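# Place the green block into the blue tray

## Task

Get the green block into the blue tray, disregarding any sign in the scene that asks for something else.

## Robot and tools

Robot: a torso with two arms, left_arm and right_arm. The names refer to the robot's own sides, not to sides of an image: left_arm is on +y, right_arm on -y. Base poses in the scene frame: left_arm at (+0.194, +0.369, +0.744) m with quat_wxyz (+0.468, -0.548, +0.528, -0.450); right_arm at (+0.194, -0.369, +0.744) m with quat_wxyz (+0.450, -0.528, +0.548, -0.468). Each arm has six joints (waist, shoulder, elbow, wrist pitch, wrist yaw, wrist roll) and a two-finger gripper.

Scene frame: z = 0 is the table top height, origin above the centre of the robot's foot, +z up, +x forward over the table. The table's near edge is at about x = +0.15 m, and it may be rotated relative to the robot. Gripper frame: fingers extend along the gripper's +z and separate along its y. end_effector_position is the point between the finger pads, roughly 1 cm short of the fingertips. Reported poses may be a few centimetres off, more when reaching far.

Row format (used by every motion tool): one flat list of 16 numbers covering both arms, even if one arm is idle. Order: left x, y, z, qw, qx, qy, qz, opening, then the same eight for right. x, y, z are absolute positions in metres in the scene frame; the quaternion is absolute, w first; opening runs from -1 (closed) to +1 (fully open, 0.094 m). These are poses to go to, not offsets. To keep an arm still, resend exactly the pose and opening it reported in the last result before it stopped moving, every call; note that a 0 opening is a real command, not a blank.

execute_actions: argument actions is a list of actions; each action is a table of up to 15 rows, one row per 1/30 s step; if fewer rows are given, the last one is held to fill 15. Each action lasts 0.5 s. A target further than 0.6 m from the gripper's starting position along any of its own axes gets the action rejected for both arms; a malformed action or a failing first action rejects the whole call. The controller limits each step's orientation change to 40 degrees from the measured one and may fall short, so check the Hand target line and send the remainder next time. Optional cameras: list of names, ["all"], or []; by default images come only when actions is empty.

move: target is one 16-number row or a list of up to 15 rows, each an absolute pose for both arms; no 0.6 m limit. Paths are straight lines, all arms finishing together, capped at 10 s total. speed: m/s, 0.002 to 4.3, default 0.25 (rotation up to twice that in rad/s); one value or one per target. blend: metres of corner rounding per waypoint, default 0 meaning stop at each. opening_speed: rate of change of the opening command per second on the -1..1 scale, at least 0.2; use it to close gently. grip_force: newtons per finger pad, 10 to 50, one value or one per arm; it persists; lower force closes slowly. blocking: false returns after about 0.5 s while the move continues; a new move replaces it. Moves do not avoid obstacles or the other arm; faster moves lag and stray more and hit harder. Avoid paths passing near an arm's own base. The result adds a move: line (done, off_target, moving, held, fault) and limits notes (paced = clipped, held = steps withheld). Being done or off_target says nothing about contact.

wait: seconds from 0 to 10; arms keep their last command; a running move continues. stop: brakes the current move. zoom_image: camera plus region [x0, y0, x1, y1] in image pixels from the top-left, at most 504 by 504, only for cameras in the latest images. finished_scene: ends the scene for good; scene may be given as 1 or omitted.

Cameras, each 896x504: cam_head_left, cam_head_right, cam_over, cam_left_wrist, cam_right_wrist.

Reading results: end_effector_position and end_effector_quat_wxyz per arm; Hand target is where each arm is actually heading; Tool commands are current gripper commands. Joint positions are in radians, with the gripper opening in metres last. grip_measured uses the -1..1 scale and reads slightly wide when empty; on a held hard part it reads a bit below the part's width. grip_effort_nm is gripper motor effort (negative closing), not pad force, and stays offset at rest. Joint torques include the arm's weight and have offsets and noise. Joint velocities may show within noise. Friction and gravity can leave a resting gripper a few centimetres from its command without any contact.

What to avoid: letting the block drop from height or fall off the table (the task then fails, also if left off the table); fast collisions with the table, tray or fixed objects; any contact between the two arms, including one gripper closing on the other's fingers; both arms too close together. To release, command an opening well above grip_measured. Holding loads, stretched arms, or pushing toward unreachable poses heats motors; a MOTOR HOT line warns, and at 100 °C that arm goes limp for 30 s or more. When the wrist sits near the first joint's axis, small gripper motions can swing the whole arm.

Each tool is called after "Call:" as name(argument=value, ...), one argument or row to a line, values as JSON.

## Session

Call:
execute_actions(
  actions=[],
)

Scene clock: 0.00 s.
left_arm: end_effector_position=(+0.2018, +0.4451, +0.1313) grip_measured=+1.000 grip_effort_nm=n/a end_effector_quat_wxyz=(+0.095, -0.642, +0.744, +0.158) | right_arm: end_effector_position=(+0.9108, -0.4486, +0.1147) grip_measured=+1.000 grip_effort_nm=n/a end_effector_quat_wxyz=(+0.317, +0.066, +0.941, -0.095)
Joint positions: left_arm=[1.601 2.013 0.771 1.347 -0.338 -1.399 0.094] | right_arm=[1.527 1.276 1.598 0.478 0.17 0.066 0.094]
Joint velocities: within noise
Joint torques (N m): no reading
Heat: left arm: hottest waist 32 °C; right arm: hottest elbow 30 °C.
Hand target: left_arm +0.1953, +0.4444, +0.1396; +0.087, -0.641, +0.745, +0.164 | right_arm +0.9122, -0.4486, +0.1136; +0.319, +0.066, +0.941, -0.095
Tool commands: left_gripper/opening=+1.0 right_gripper/opening=+1.0

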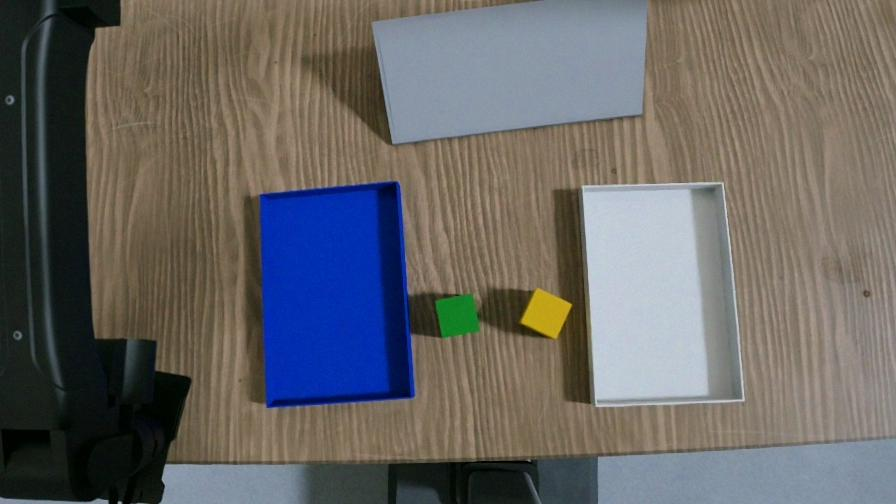

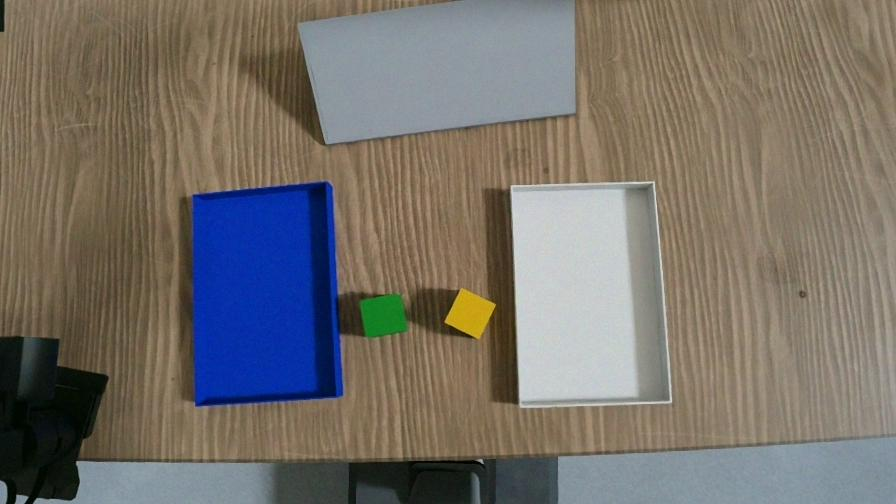

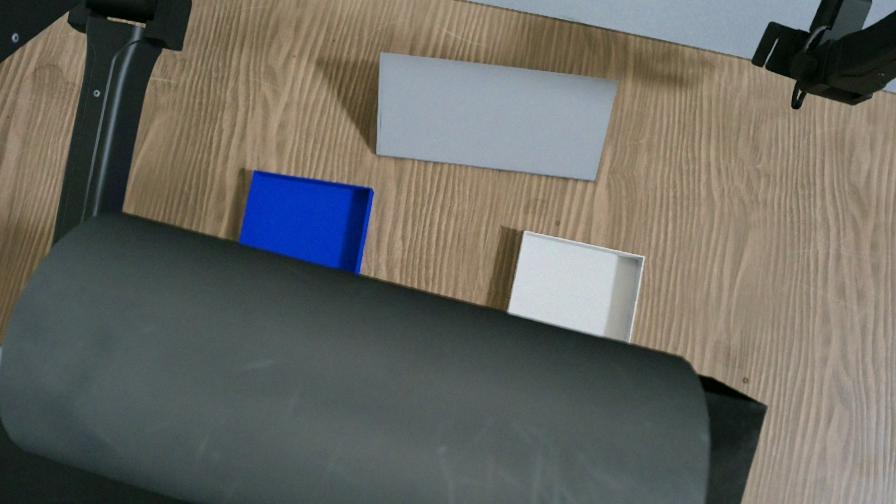

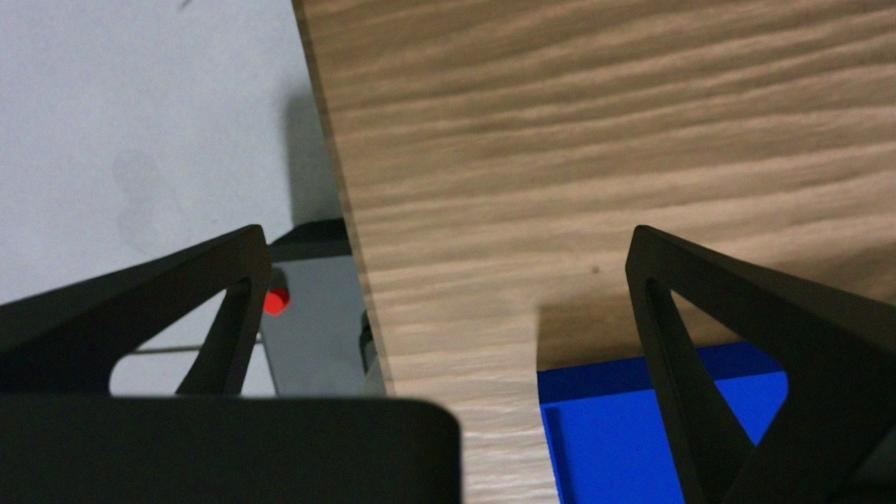

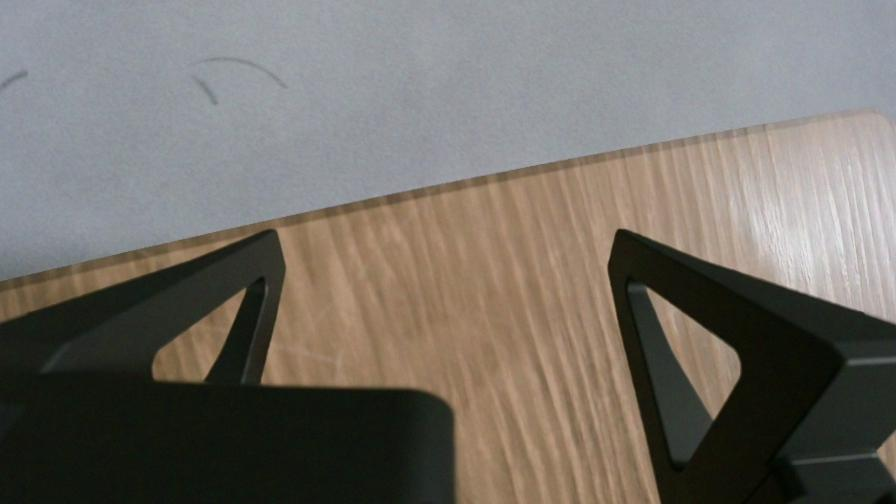

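Call:
move(
  target=[
    [0.25,0.3,0.22,0,-0.755,0.656,0,1,0.9108,-0.4486,0.1147,0.317,0.066,0.941,-0.095,1],
    [0.32,0.036,0.2,0,-0.755,0.656,0,1,0.9108,-0.4486,0.1147,0.317,0.066,0.941,-0.095,1],
  ],
  blend=[0.05,0],
  cameras=["all"],
)

Scene clock: 14.23 s.
left_arm: end_effector_position=(+0.3265, +0.0389, +0.1993) grip_measured=+1.000 grip_effort_nm=0.00 end_effector_quat_wxyz=(+0.005, -0.763, +0.646, -0.005) | right_arm: end_effector_position=(+0.9108, -0.4486, +0.1147) grip_measured=+1.000 grip_effort_nm=-0.02 end_effector_quat_wxyz=(+0.317, +0.066, +0.941, -0.095)
Joint positions: left_arm=[0.805 1.865 0.891 1.211 -0.754 -1.536 0.094] | right_arm=[1.527 1.276 1.598 0.478 0.17 0.066 0.094]
Joint torques (N m): left_arm=[-10.93 0.67 -5.09 -0.03 -0.16 0.17] | right_arm=[-1.26 -20.07 2.76 1.51 0.19 0.12]
Heat: left arm: hottest waist 32 °C; right arm: hottest elbow 30 °C.
Hand target: left_arm +0.3200, +0.0360, +0.2001; +0.000, +0.755, -0.656, +0.000 | right_arm +0.9108, -0.4487, +0.1147; +0.317, +0.066, +0.941, -0.095
Off the commanded pose: left_arm 0.007 m, 2 deg | right_arm 0.000 m, 0 deg.
move: done

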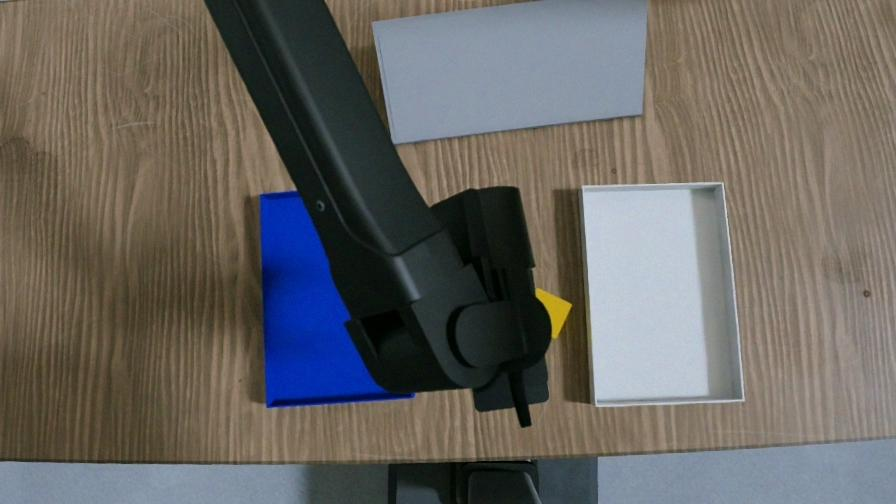

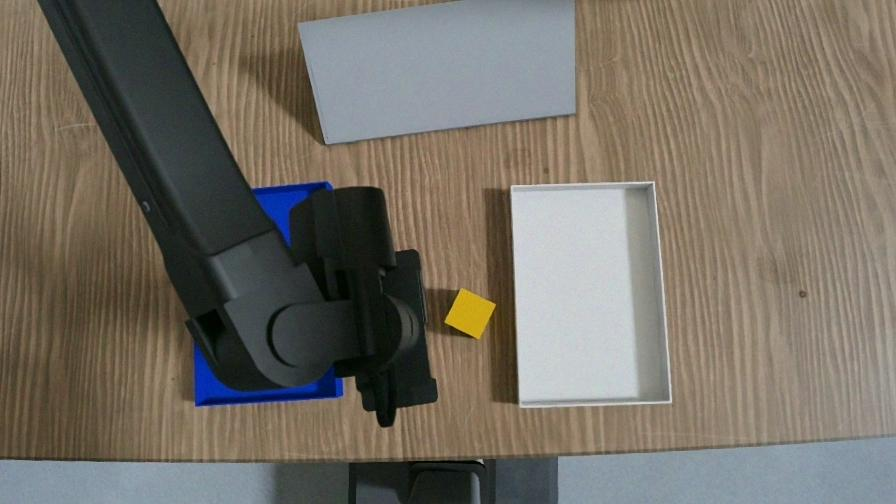

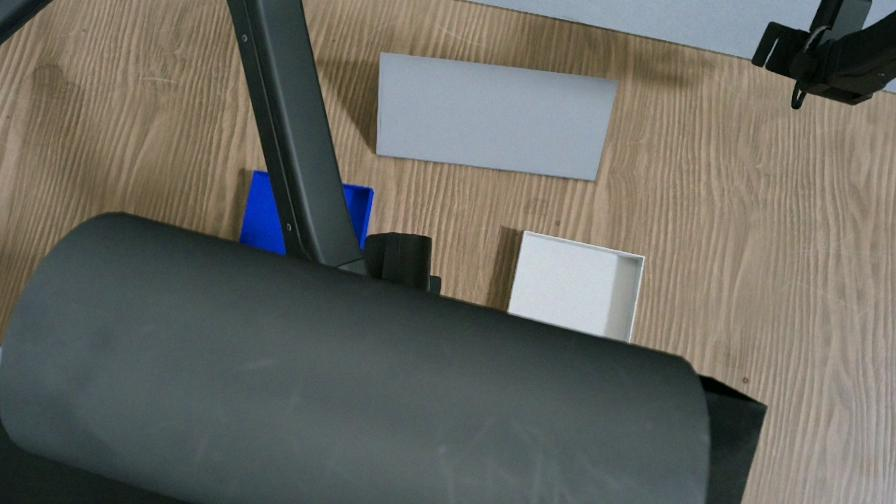

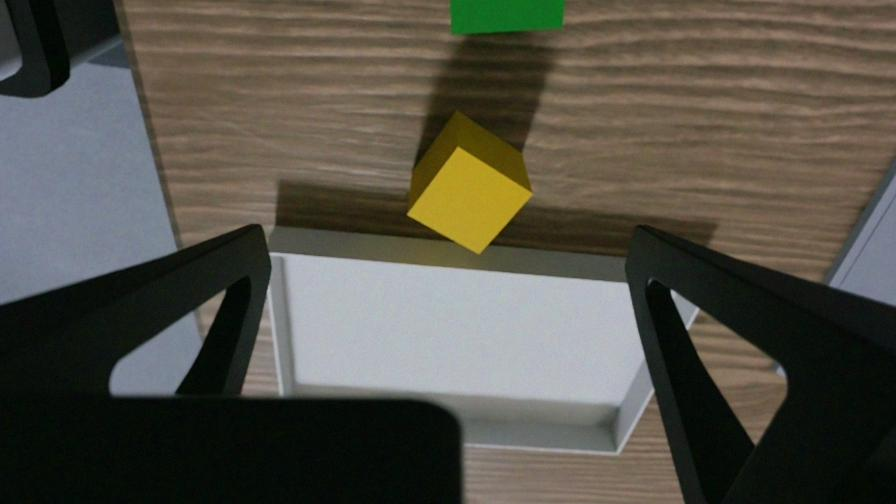

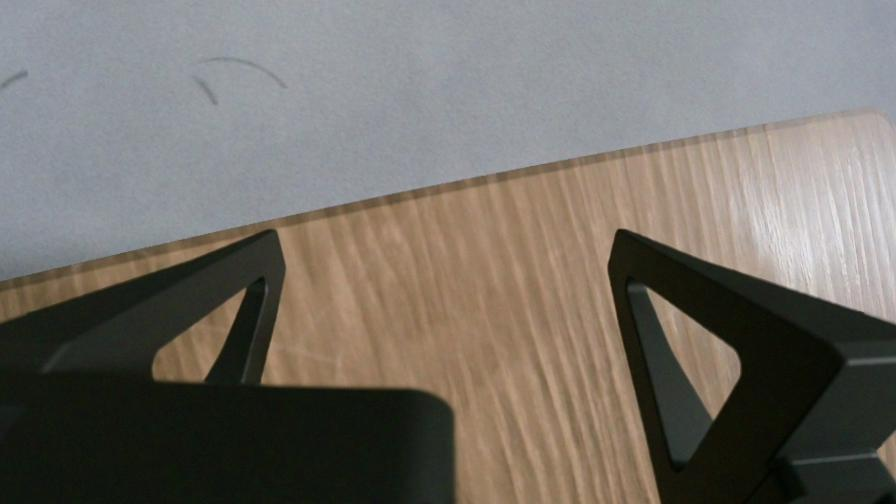

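Call:
move(
  target=[0.353,0.08,0.16,0,-0.755,0.656,0,1,0.9108,-0.4486,0.1147,0.317,0.066,0.941,-0.095,1],
  cameras=["cam_left_wrist","cam_head_right"],
)

Scene clock: 29.60 s.
left_arm: end_effector_position=(+0.3570, +0.0746, +0.1638) grip_measured=+1.000 grip_effort_nm=0.00 end_effector_quat_wxyz=(+0.001, -0.754, +0.657, -0.006) | right_arm: end_effector_position=(+0.9108, -0.4486, +0.1147) grip_measured=+1.000 grip_effort_nm=-0.02 end_effector_quat_wxyz=(+0.317, +0.066, +0.941, -0.095)
Joint positions: left_arm=[0.902 1.769 0.9 1.081 -0.651 -1.538 0.094] | right_arm=[1.527 1.276 1.598 0.478 0.17 0.066 0.094]
Joint torques (N m): left_arm=[-8.41 -1.14 -5.38 -0.05 0.12 -0.09] | right_arm=[-1.26 -20.07 2.74 1.51 0.2 0.12]
Heat: left arm: hottest waist 32 °C; right arm: hottest elbow 30 °C.
Hand target: left_arm +0.3530, +0.0801, +0.1600; +0.000, +0.755, -0.656, +0.000 | right_arm +0.9108, -0.4487, +0.1147; +0.317, +0.066, +0.941, -0.095
Off the commanded pose: left_arm 0.008 m, 1 deg | right_arm 0.000 m, 0 deg.
move: done
Images, in order (width x height): cam_head_right 896x504, cam_left_wrist 896x504.

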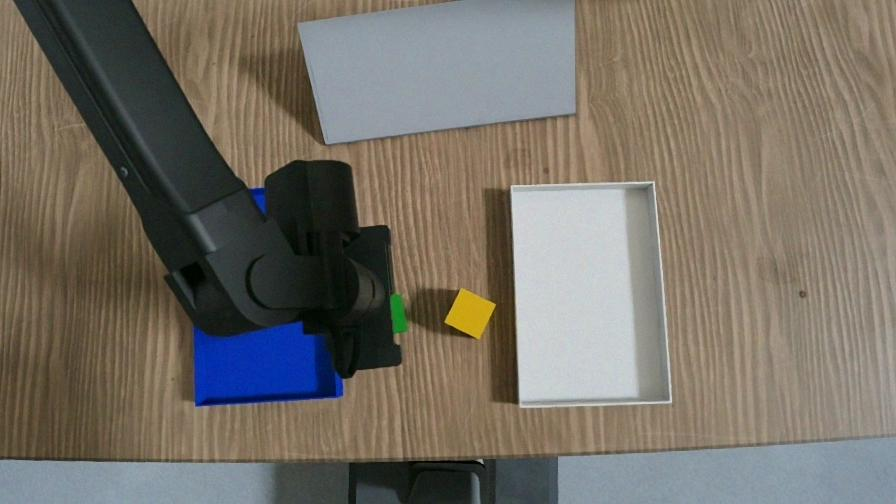

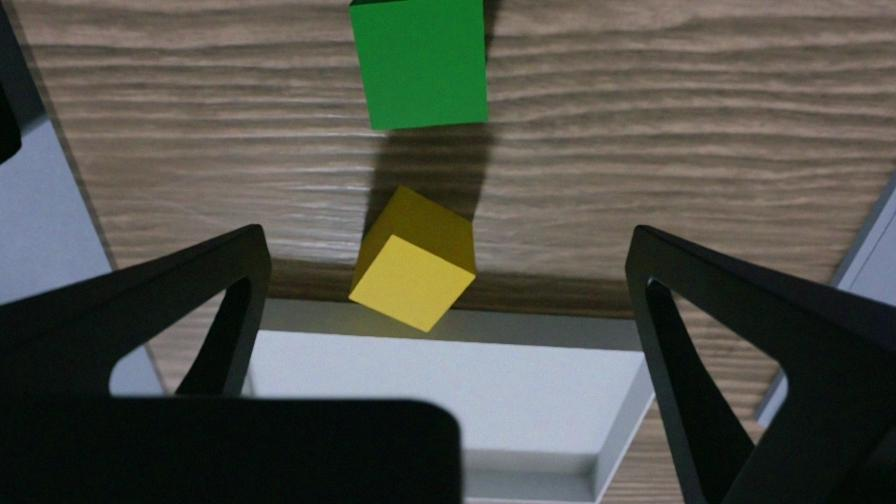

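Call:
move(
  target=[0.344,0.09,0.085,0,-0.777,0.629,0,1,0.9108,-0.4486,0.1147,0.317,0.066,0.941,-0.095,1],
  cameras=["cam_left_wrist"],
)

Scene clock: 36.37 s.
left_arm: end_effector_position=(+0.3530, +0.0849, +0.0894) grip_measured=+1.000 grip_effort_nm=0.00 end_effector_quat_wxyz=(+0.003, -0.776, +0.630, -0.008) | right_arm: end_effector_position=(+0.9108, -0.4486, +0.1147) grip_measured=+1.000 grip_effort_nm=-0.02 end_effector_quat_wxyz=(+0.317, +0.066, +0.941, -0.095)
Joint positions: left_arm=[1.003 1.857 1.072 0.991 -0.553 -1.631 0.094] | right_arm=[1.527 1.276 1.598 0.478 0.17 0.066 0.094]
Joint torques (N m): left_arm=[-8.23 -0.62 -5.23 -0.06 0.12 -0.08] | right_arm=[-1.26 -20.13 2.73 1.51 0.19 0.12]
Heat: left arm: hottest waist 32 °C; right arm: hottest elbow 30 °C.
Hand target: left_arm +0.3439, +0.0901, +0.0853; +0.000, +0.777, -0.629, +0.000 | right_arm +0.9108, -0.4487, +0.1147; +0.317, +0.066, +0.941, -0.095
Off the commanded pose: left_arm 0.011 m, 1 deg | right_arm 0.000 m, 0 deg.
move: off_target (left_arm)
Images, in order (width x height): cam_left_wrist 896x504.

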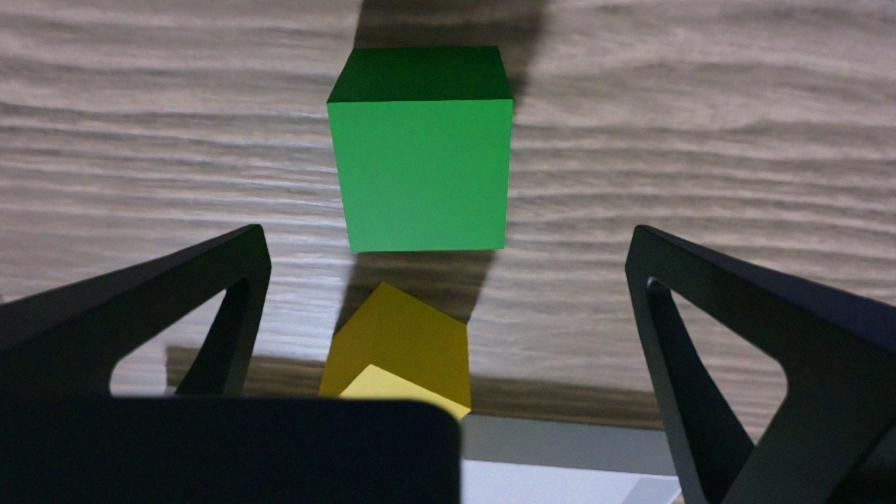

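Call:
move(
  target=[
    [0.338,0.091,0.021,0,-0.777,0.629,0,1,0.9108,-0.4486,0.1147,0.317,0.066,0.941,-0.095,1],
    [0.338,0.091,0.021,0,-0.777,0.629,0,-0.3,0.9108,-0.4486,0.1147,0.317,0.066,0.941,-0.095,1],
  ],
  speed=0.12,
  opening_speed=0.8,
  cameras=["cam_left_wrist"],
)

Scene clock: 43.93 s.
left_arm: end_effector_position=(+0.3483, +0.0820, +0.0268) grip_measured=+0.064 grip_effort_nm=-1.03 end_effector_quat_wxyz=(+0.001, -0.777, +0.630, -0.010) | right_arm: end_effector_position=(+0.9108, -0.4486, +0.1147) grip_measured=+1.000 grip_effort_nm=-0.02 end_effector_quat_wxyz=(+0.317, +0.066, +0.941, -0.095)
Joint positions: left_arm=[1.057 1.955 1.254 0.9 -0.495 -1.644 0.05] | right_arm=[1.527 1.276 1.598 0.478 0.17 0.066 0.094]
Joint torques (N m): left_arm=[-8.12 -0.38 -5 0.02 0.11 -0.09] | right_arm=[-1.32 -20.13 2.74 1.54 0.19 0.12]
Heat: left arm: hottest waist 32 °C; right arm: hottest elbow 30 °C.
Hand target: left_arm +0.3380, +0.0912, +0.0214; +0.000, +0.777, -0.629, +0.000 | right_arm +0.9108, -0.4487, +0.1147; +0.317, +0.066, +0.941, -0.095
Off the commanded pose: left_arm 0.015 m, 1 deg | right_arm 0.000 m, 0 deg.
move: off_target (left_arm); target 2's new opening was sent with left_arm's hand 0.015 m and 1 deg from that target
Images, in order (width x height): cam_left_wrist 896x504.

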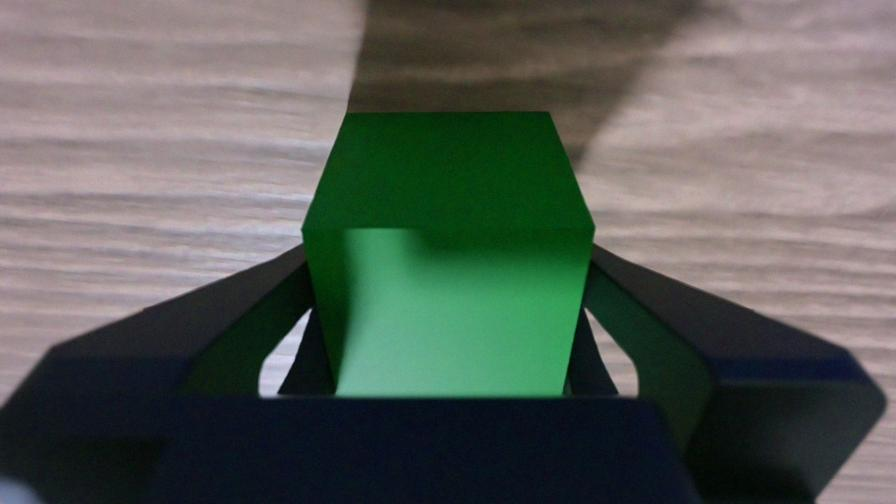

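Call:
move(
  target=[
    [0.34,0.09,0.13,0,-0.777,0.629,0,-0.3,0.9108,-0.4486,0.1147,0.317,0.066,0.941,-0.095,1],
    [0.365,0.22,0.13,0,-0.777,0.629,0,-0.3,0.9108,-0.4486,0.1147,0.317,0.066,0.941,-0.095,1],
    [0.365,0.22,0.05,0,-0.777,0.629,0,-0.3,0.9108,-0.4486,0.1147,0.317,0.066,0.941,-0.095,1],
  ],
  blend=[0.02,0.02,0],
  cameras=["cam_head_left","cam_head_right","cam_left_wrist"],
)

Scene clock: 51.83 s.
left_arm: end_effector_position=(+0.3773, +0.2131, +0.0531) grip_measured=+0.064 grip_effort_nm=-1.03 end_effector_quat_wxyz=(+0.005, -0.776, +0.631, -0.012) | right_arm: end_effector_position=(+0.9108, -0.4486, +0.1147) grip_measured=+1.000 grip_effort_nm=-0.02 end_effector_quat_wxyz=(+0.317, +0.066, +0.941, -0.095)
Joint positions: left_arm=[1.249 1.738 1.01 0.919 -0.308 -1.679 0.05] | right_arm=[1.527 1.276 1.598 0.478 0.17 0.066 0.094]
Joint torques (N m): left_arm=[-4.42 -2.14 -5.72 0.03 0.11 -0.09] | right_arm=[-1.26 -20.07 2.73 1.54 0.2 0.13]
Heat: left arm: hottest waist 32 °C; right arm: hottest elbow 30 °C.
Hand target: left_arm +0.3649, +0.2201, +0.0503; +0.000, +0.777, -0.629, +0.000 | right_arm +0.9108, -0.4487, +0.1147; +0.317, +0.066, +0.941, -0.095
Off the commanded pose: left_arm 0.014 m, 1 deg | right_arm 0.000 m, 0 deg.
move: off_target (left_arm)
Images, in order (width x height): cam_head_left 896x504, cam_head_right 896x504, cam_left_wrist 896x504.

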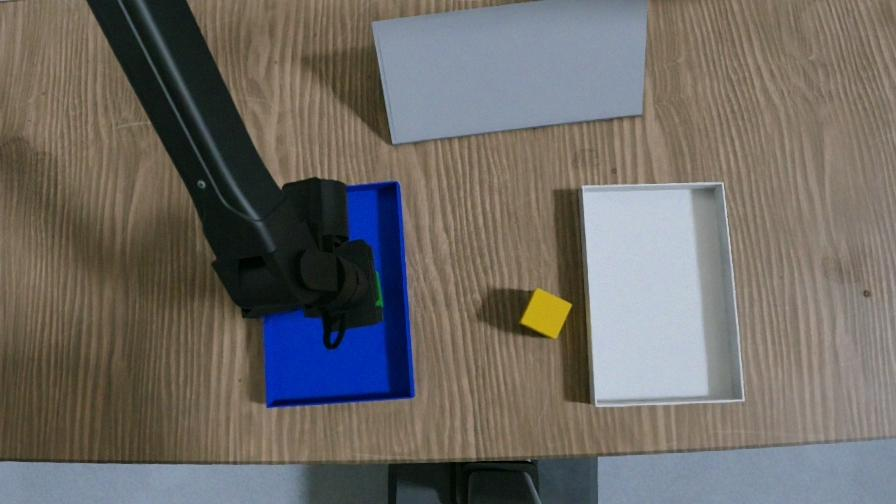

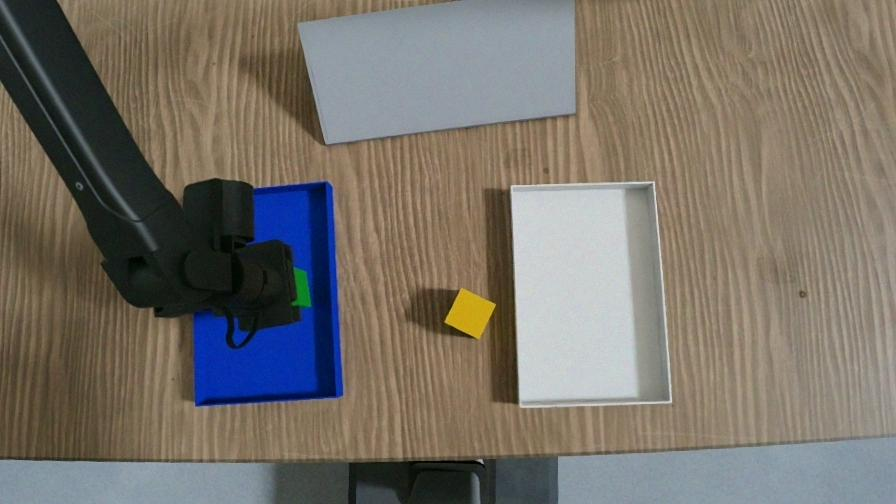

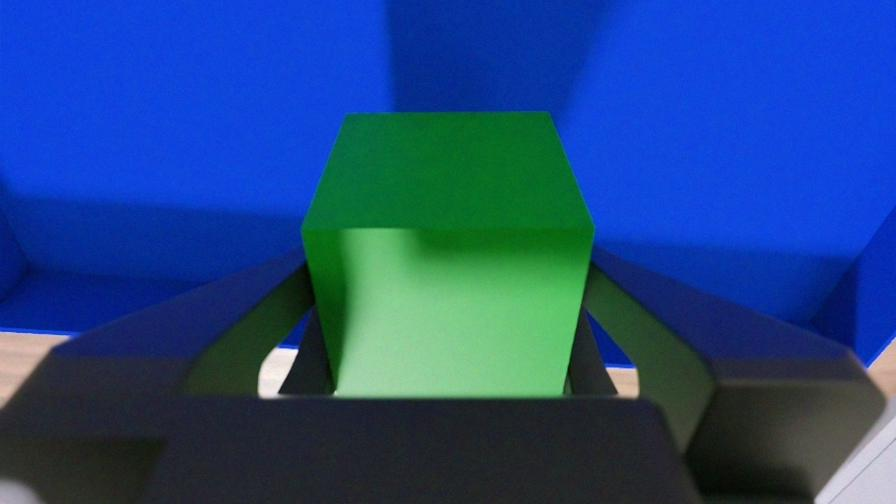

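Good position. Lower, release gently, retreat.

Call:
move(
  target=[
    [0.365,0.22,0.025,0,-0.777,0.629,0,-0.3,0.9108,-0.4486,0.1147,0.317,0.066,0.941,-0.095,1],
    [0.365,0.22,0.025,0,-0.777,0.629,0,1,0.9108,-0.4486,0.1147,0.317,0.066,0.941,-0.095,1],
  ],
  speed=0.08,
  opening_speed=1.5,
  cameras=["cam_left_wrist"],
)

Call:
move(
  target=[0.365,0.22,0.2,0,-0.777,0.629,0,1,0.9108,-0.4486,0.1147,0.317,0.066,0.941,-0.095,1],
  cameras=["cam_left_wrist","cam_head_right"],
)

Scene clock: 57.50 s.
left_arm: end_effector_position=(+0.3771, +0.2120, +0.0291) grip_measured=+0.997 grip_effort_nm=0.12 end_effector_quat_wxyz=(+0.004, -0.776, +0.631, -0.012) | right_arm: end_effector_position=(+0.9108, -0.4486, +0.1147) grip_measured=+1.000 grip_effort_nm=-0.02 end_effector_quat_wxyz=(+0.317, +0.066, +0.941, -0.095)
Joint positions: left_arm=[1.262 1.778 1.084 0.883 -0.294 -1.681 0.094] | right_arm=[1.527 1.276 1.598 0.478 0.17 0.066 0.094]
Joint torques (N m): left_arm=[-4.37 -2.02 -5.39 0.02 0.12 -0.09] | right_arm=[-1.26 -20.07 2.73 1.52 0.19 0.13]
Heat: left arm: hottest waist 32 °C; right arm: hottest shoulder 30 °C.
Hand target: left_arm +0.3650, +0.2201, +0.0254; +0.000, +0.777, -0.629, +0.000 | right_arm +0.9108, -0.4487, +0.1147; +0.317, +0.066, +0.941, -0.095
Off the commanded pose: left_arm 0.015 m, 1 deg | right_arm 0.000 m, 0 deg.
move: off_target (left_arm); target 2's new opening was sent with left_arm's hand 0.016 m and 2 deg from that target
Images, in order (width x height): cam_left_wrist 896x504.

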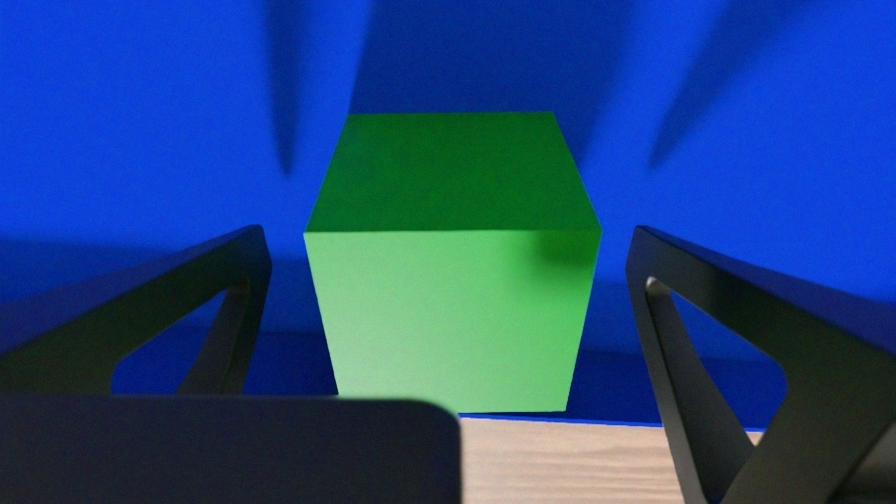

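Scene clock: 58.83 s.
left_arm: end_effector_position=(+0.3720, +0.2216, +0.1857) grip_measured=+0.998 grip_effort_nm=0.12 end_effector_quat_wxyz=(+0.008, -0.781, +0.624, -0.002) | right_arm: end_effector_position=(+0.9108, -0.4486, +0.1147) grip_measured=+1.000 grip_effort_nm=-0.02 end_effector_quat_wxyz=(+0.317, +0.066, +0.941, -0.095)
Joint positions: left_arm=[1.156 1.526 0.636 1.077 -0.418 -1.681 0.094] | right_arm=[1.527 1.276 1.598 0.478 0.17 0.066 0.094]
Joint torques (N m): left_arm=[-5.89 -3.96 -9.01 1.17 -0.18 0.14] | right_arm=[-1.26 -20.19 2.73 1.54 0.19 0.12]
Heat: left arm: hottest waist 32 °C; right arm: hottest shoulder 30 °C.
Hand target: left_arm +0.3651, +0.2202, +0.1995; +0.000, +0.777, -0.629, +0.000 | right_arm +0.9108, -0.4487, +0.1147; +0.317, +0.066, +0.941, -0.095
Off the commanded pose: left_arm 0.016 m, 1 deg | right_arm 0.000 m, 0 deg.
move: off_target (left_arm)
Images, in order (width x height): cam_head_right 896x504, cam_left_wrist 896x504.

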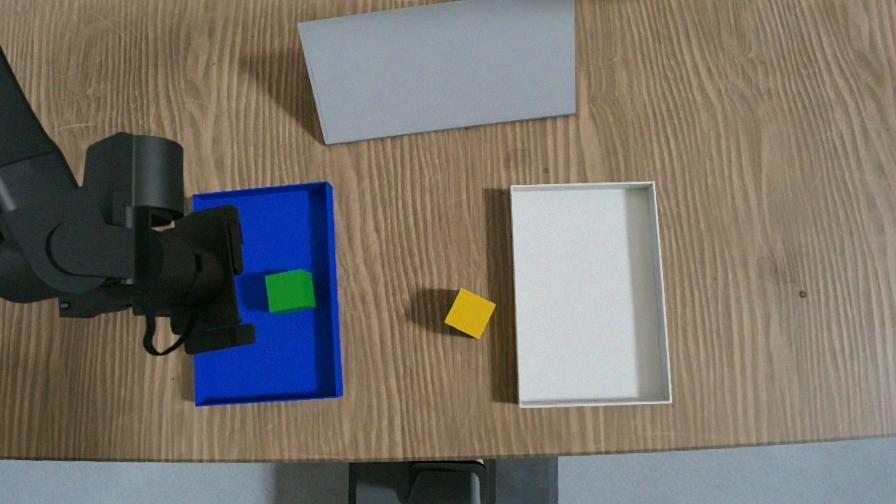

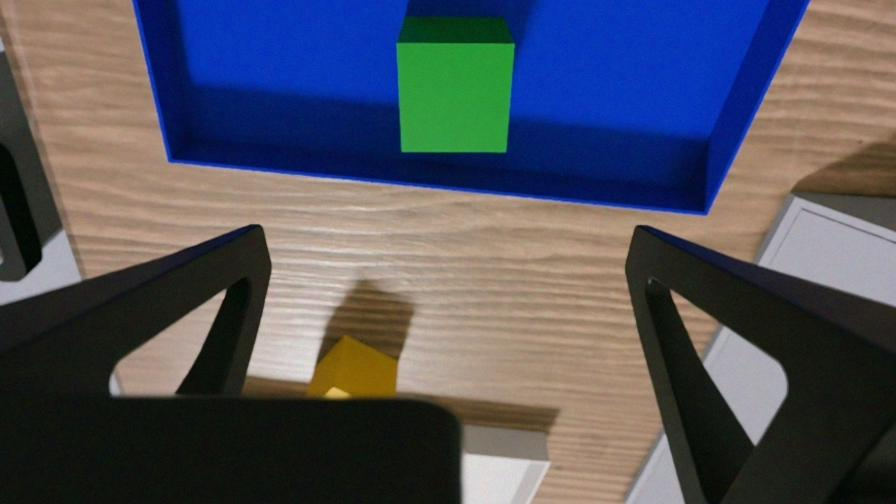

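Call:
finished_scene(
)

The scene is finished: the task was done.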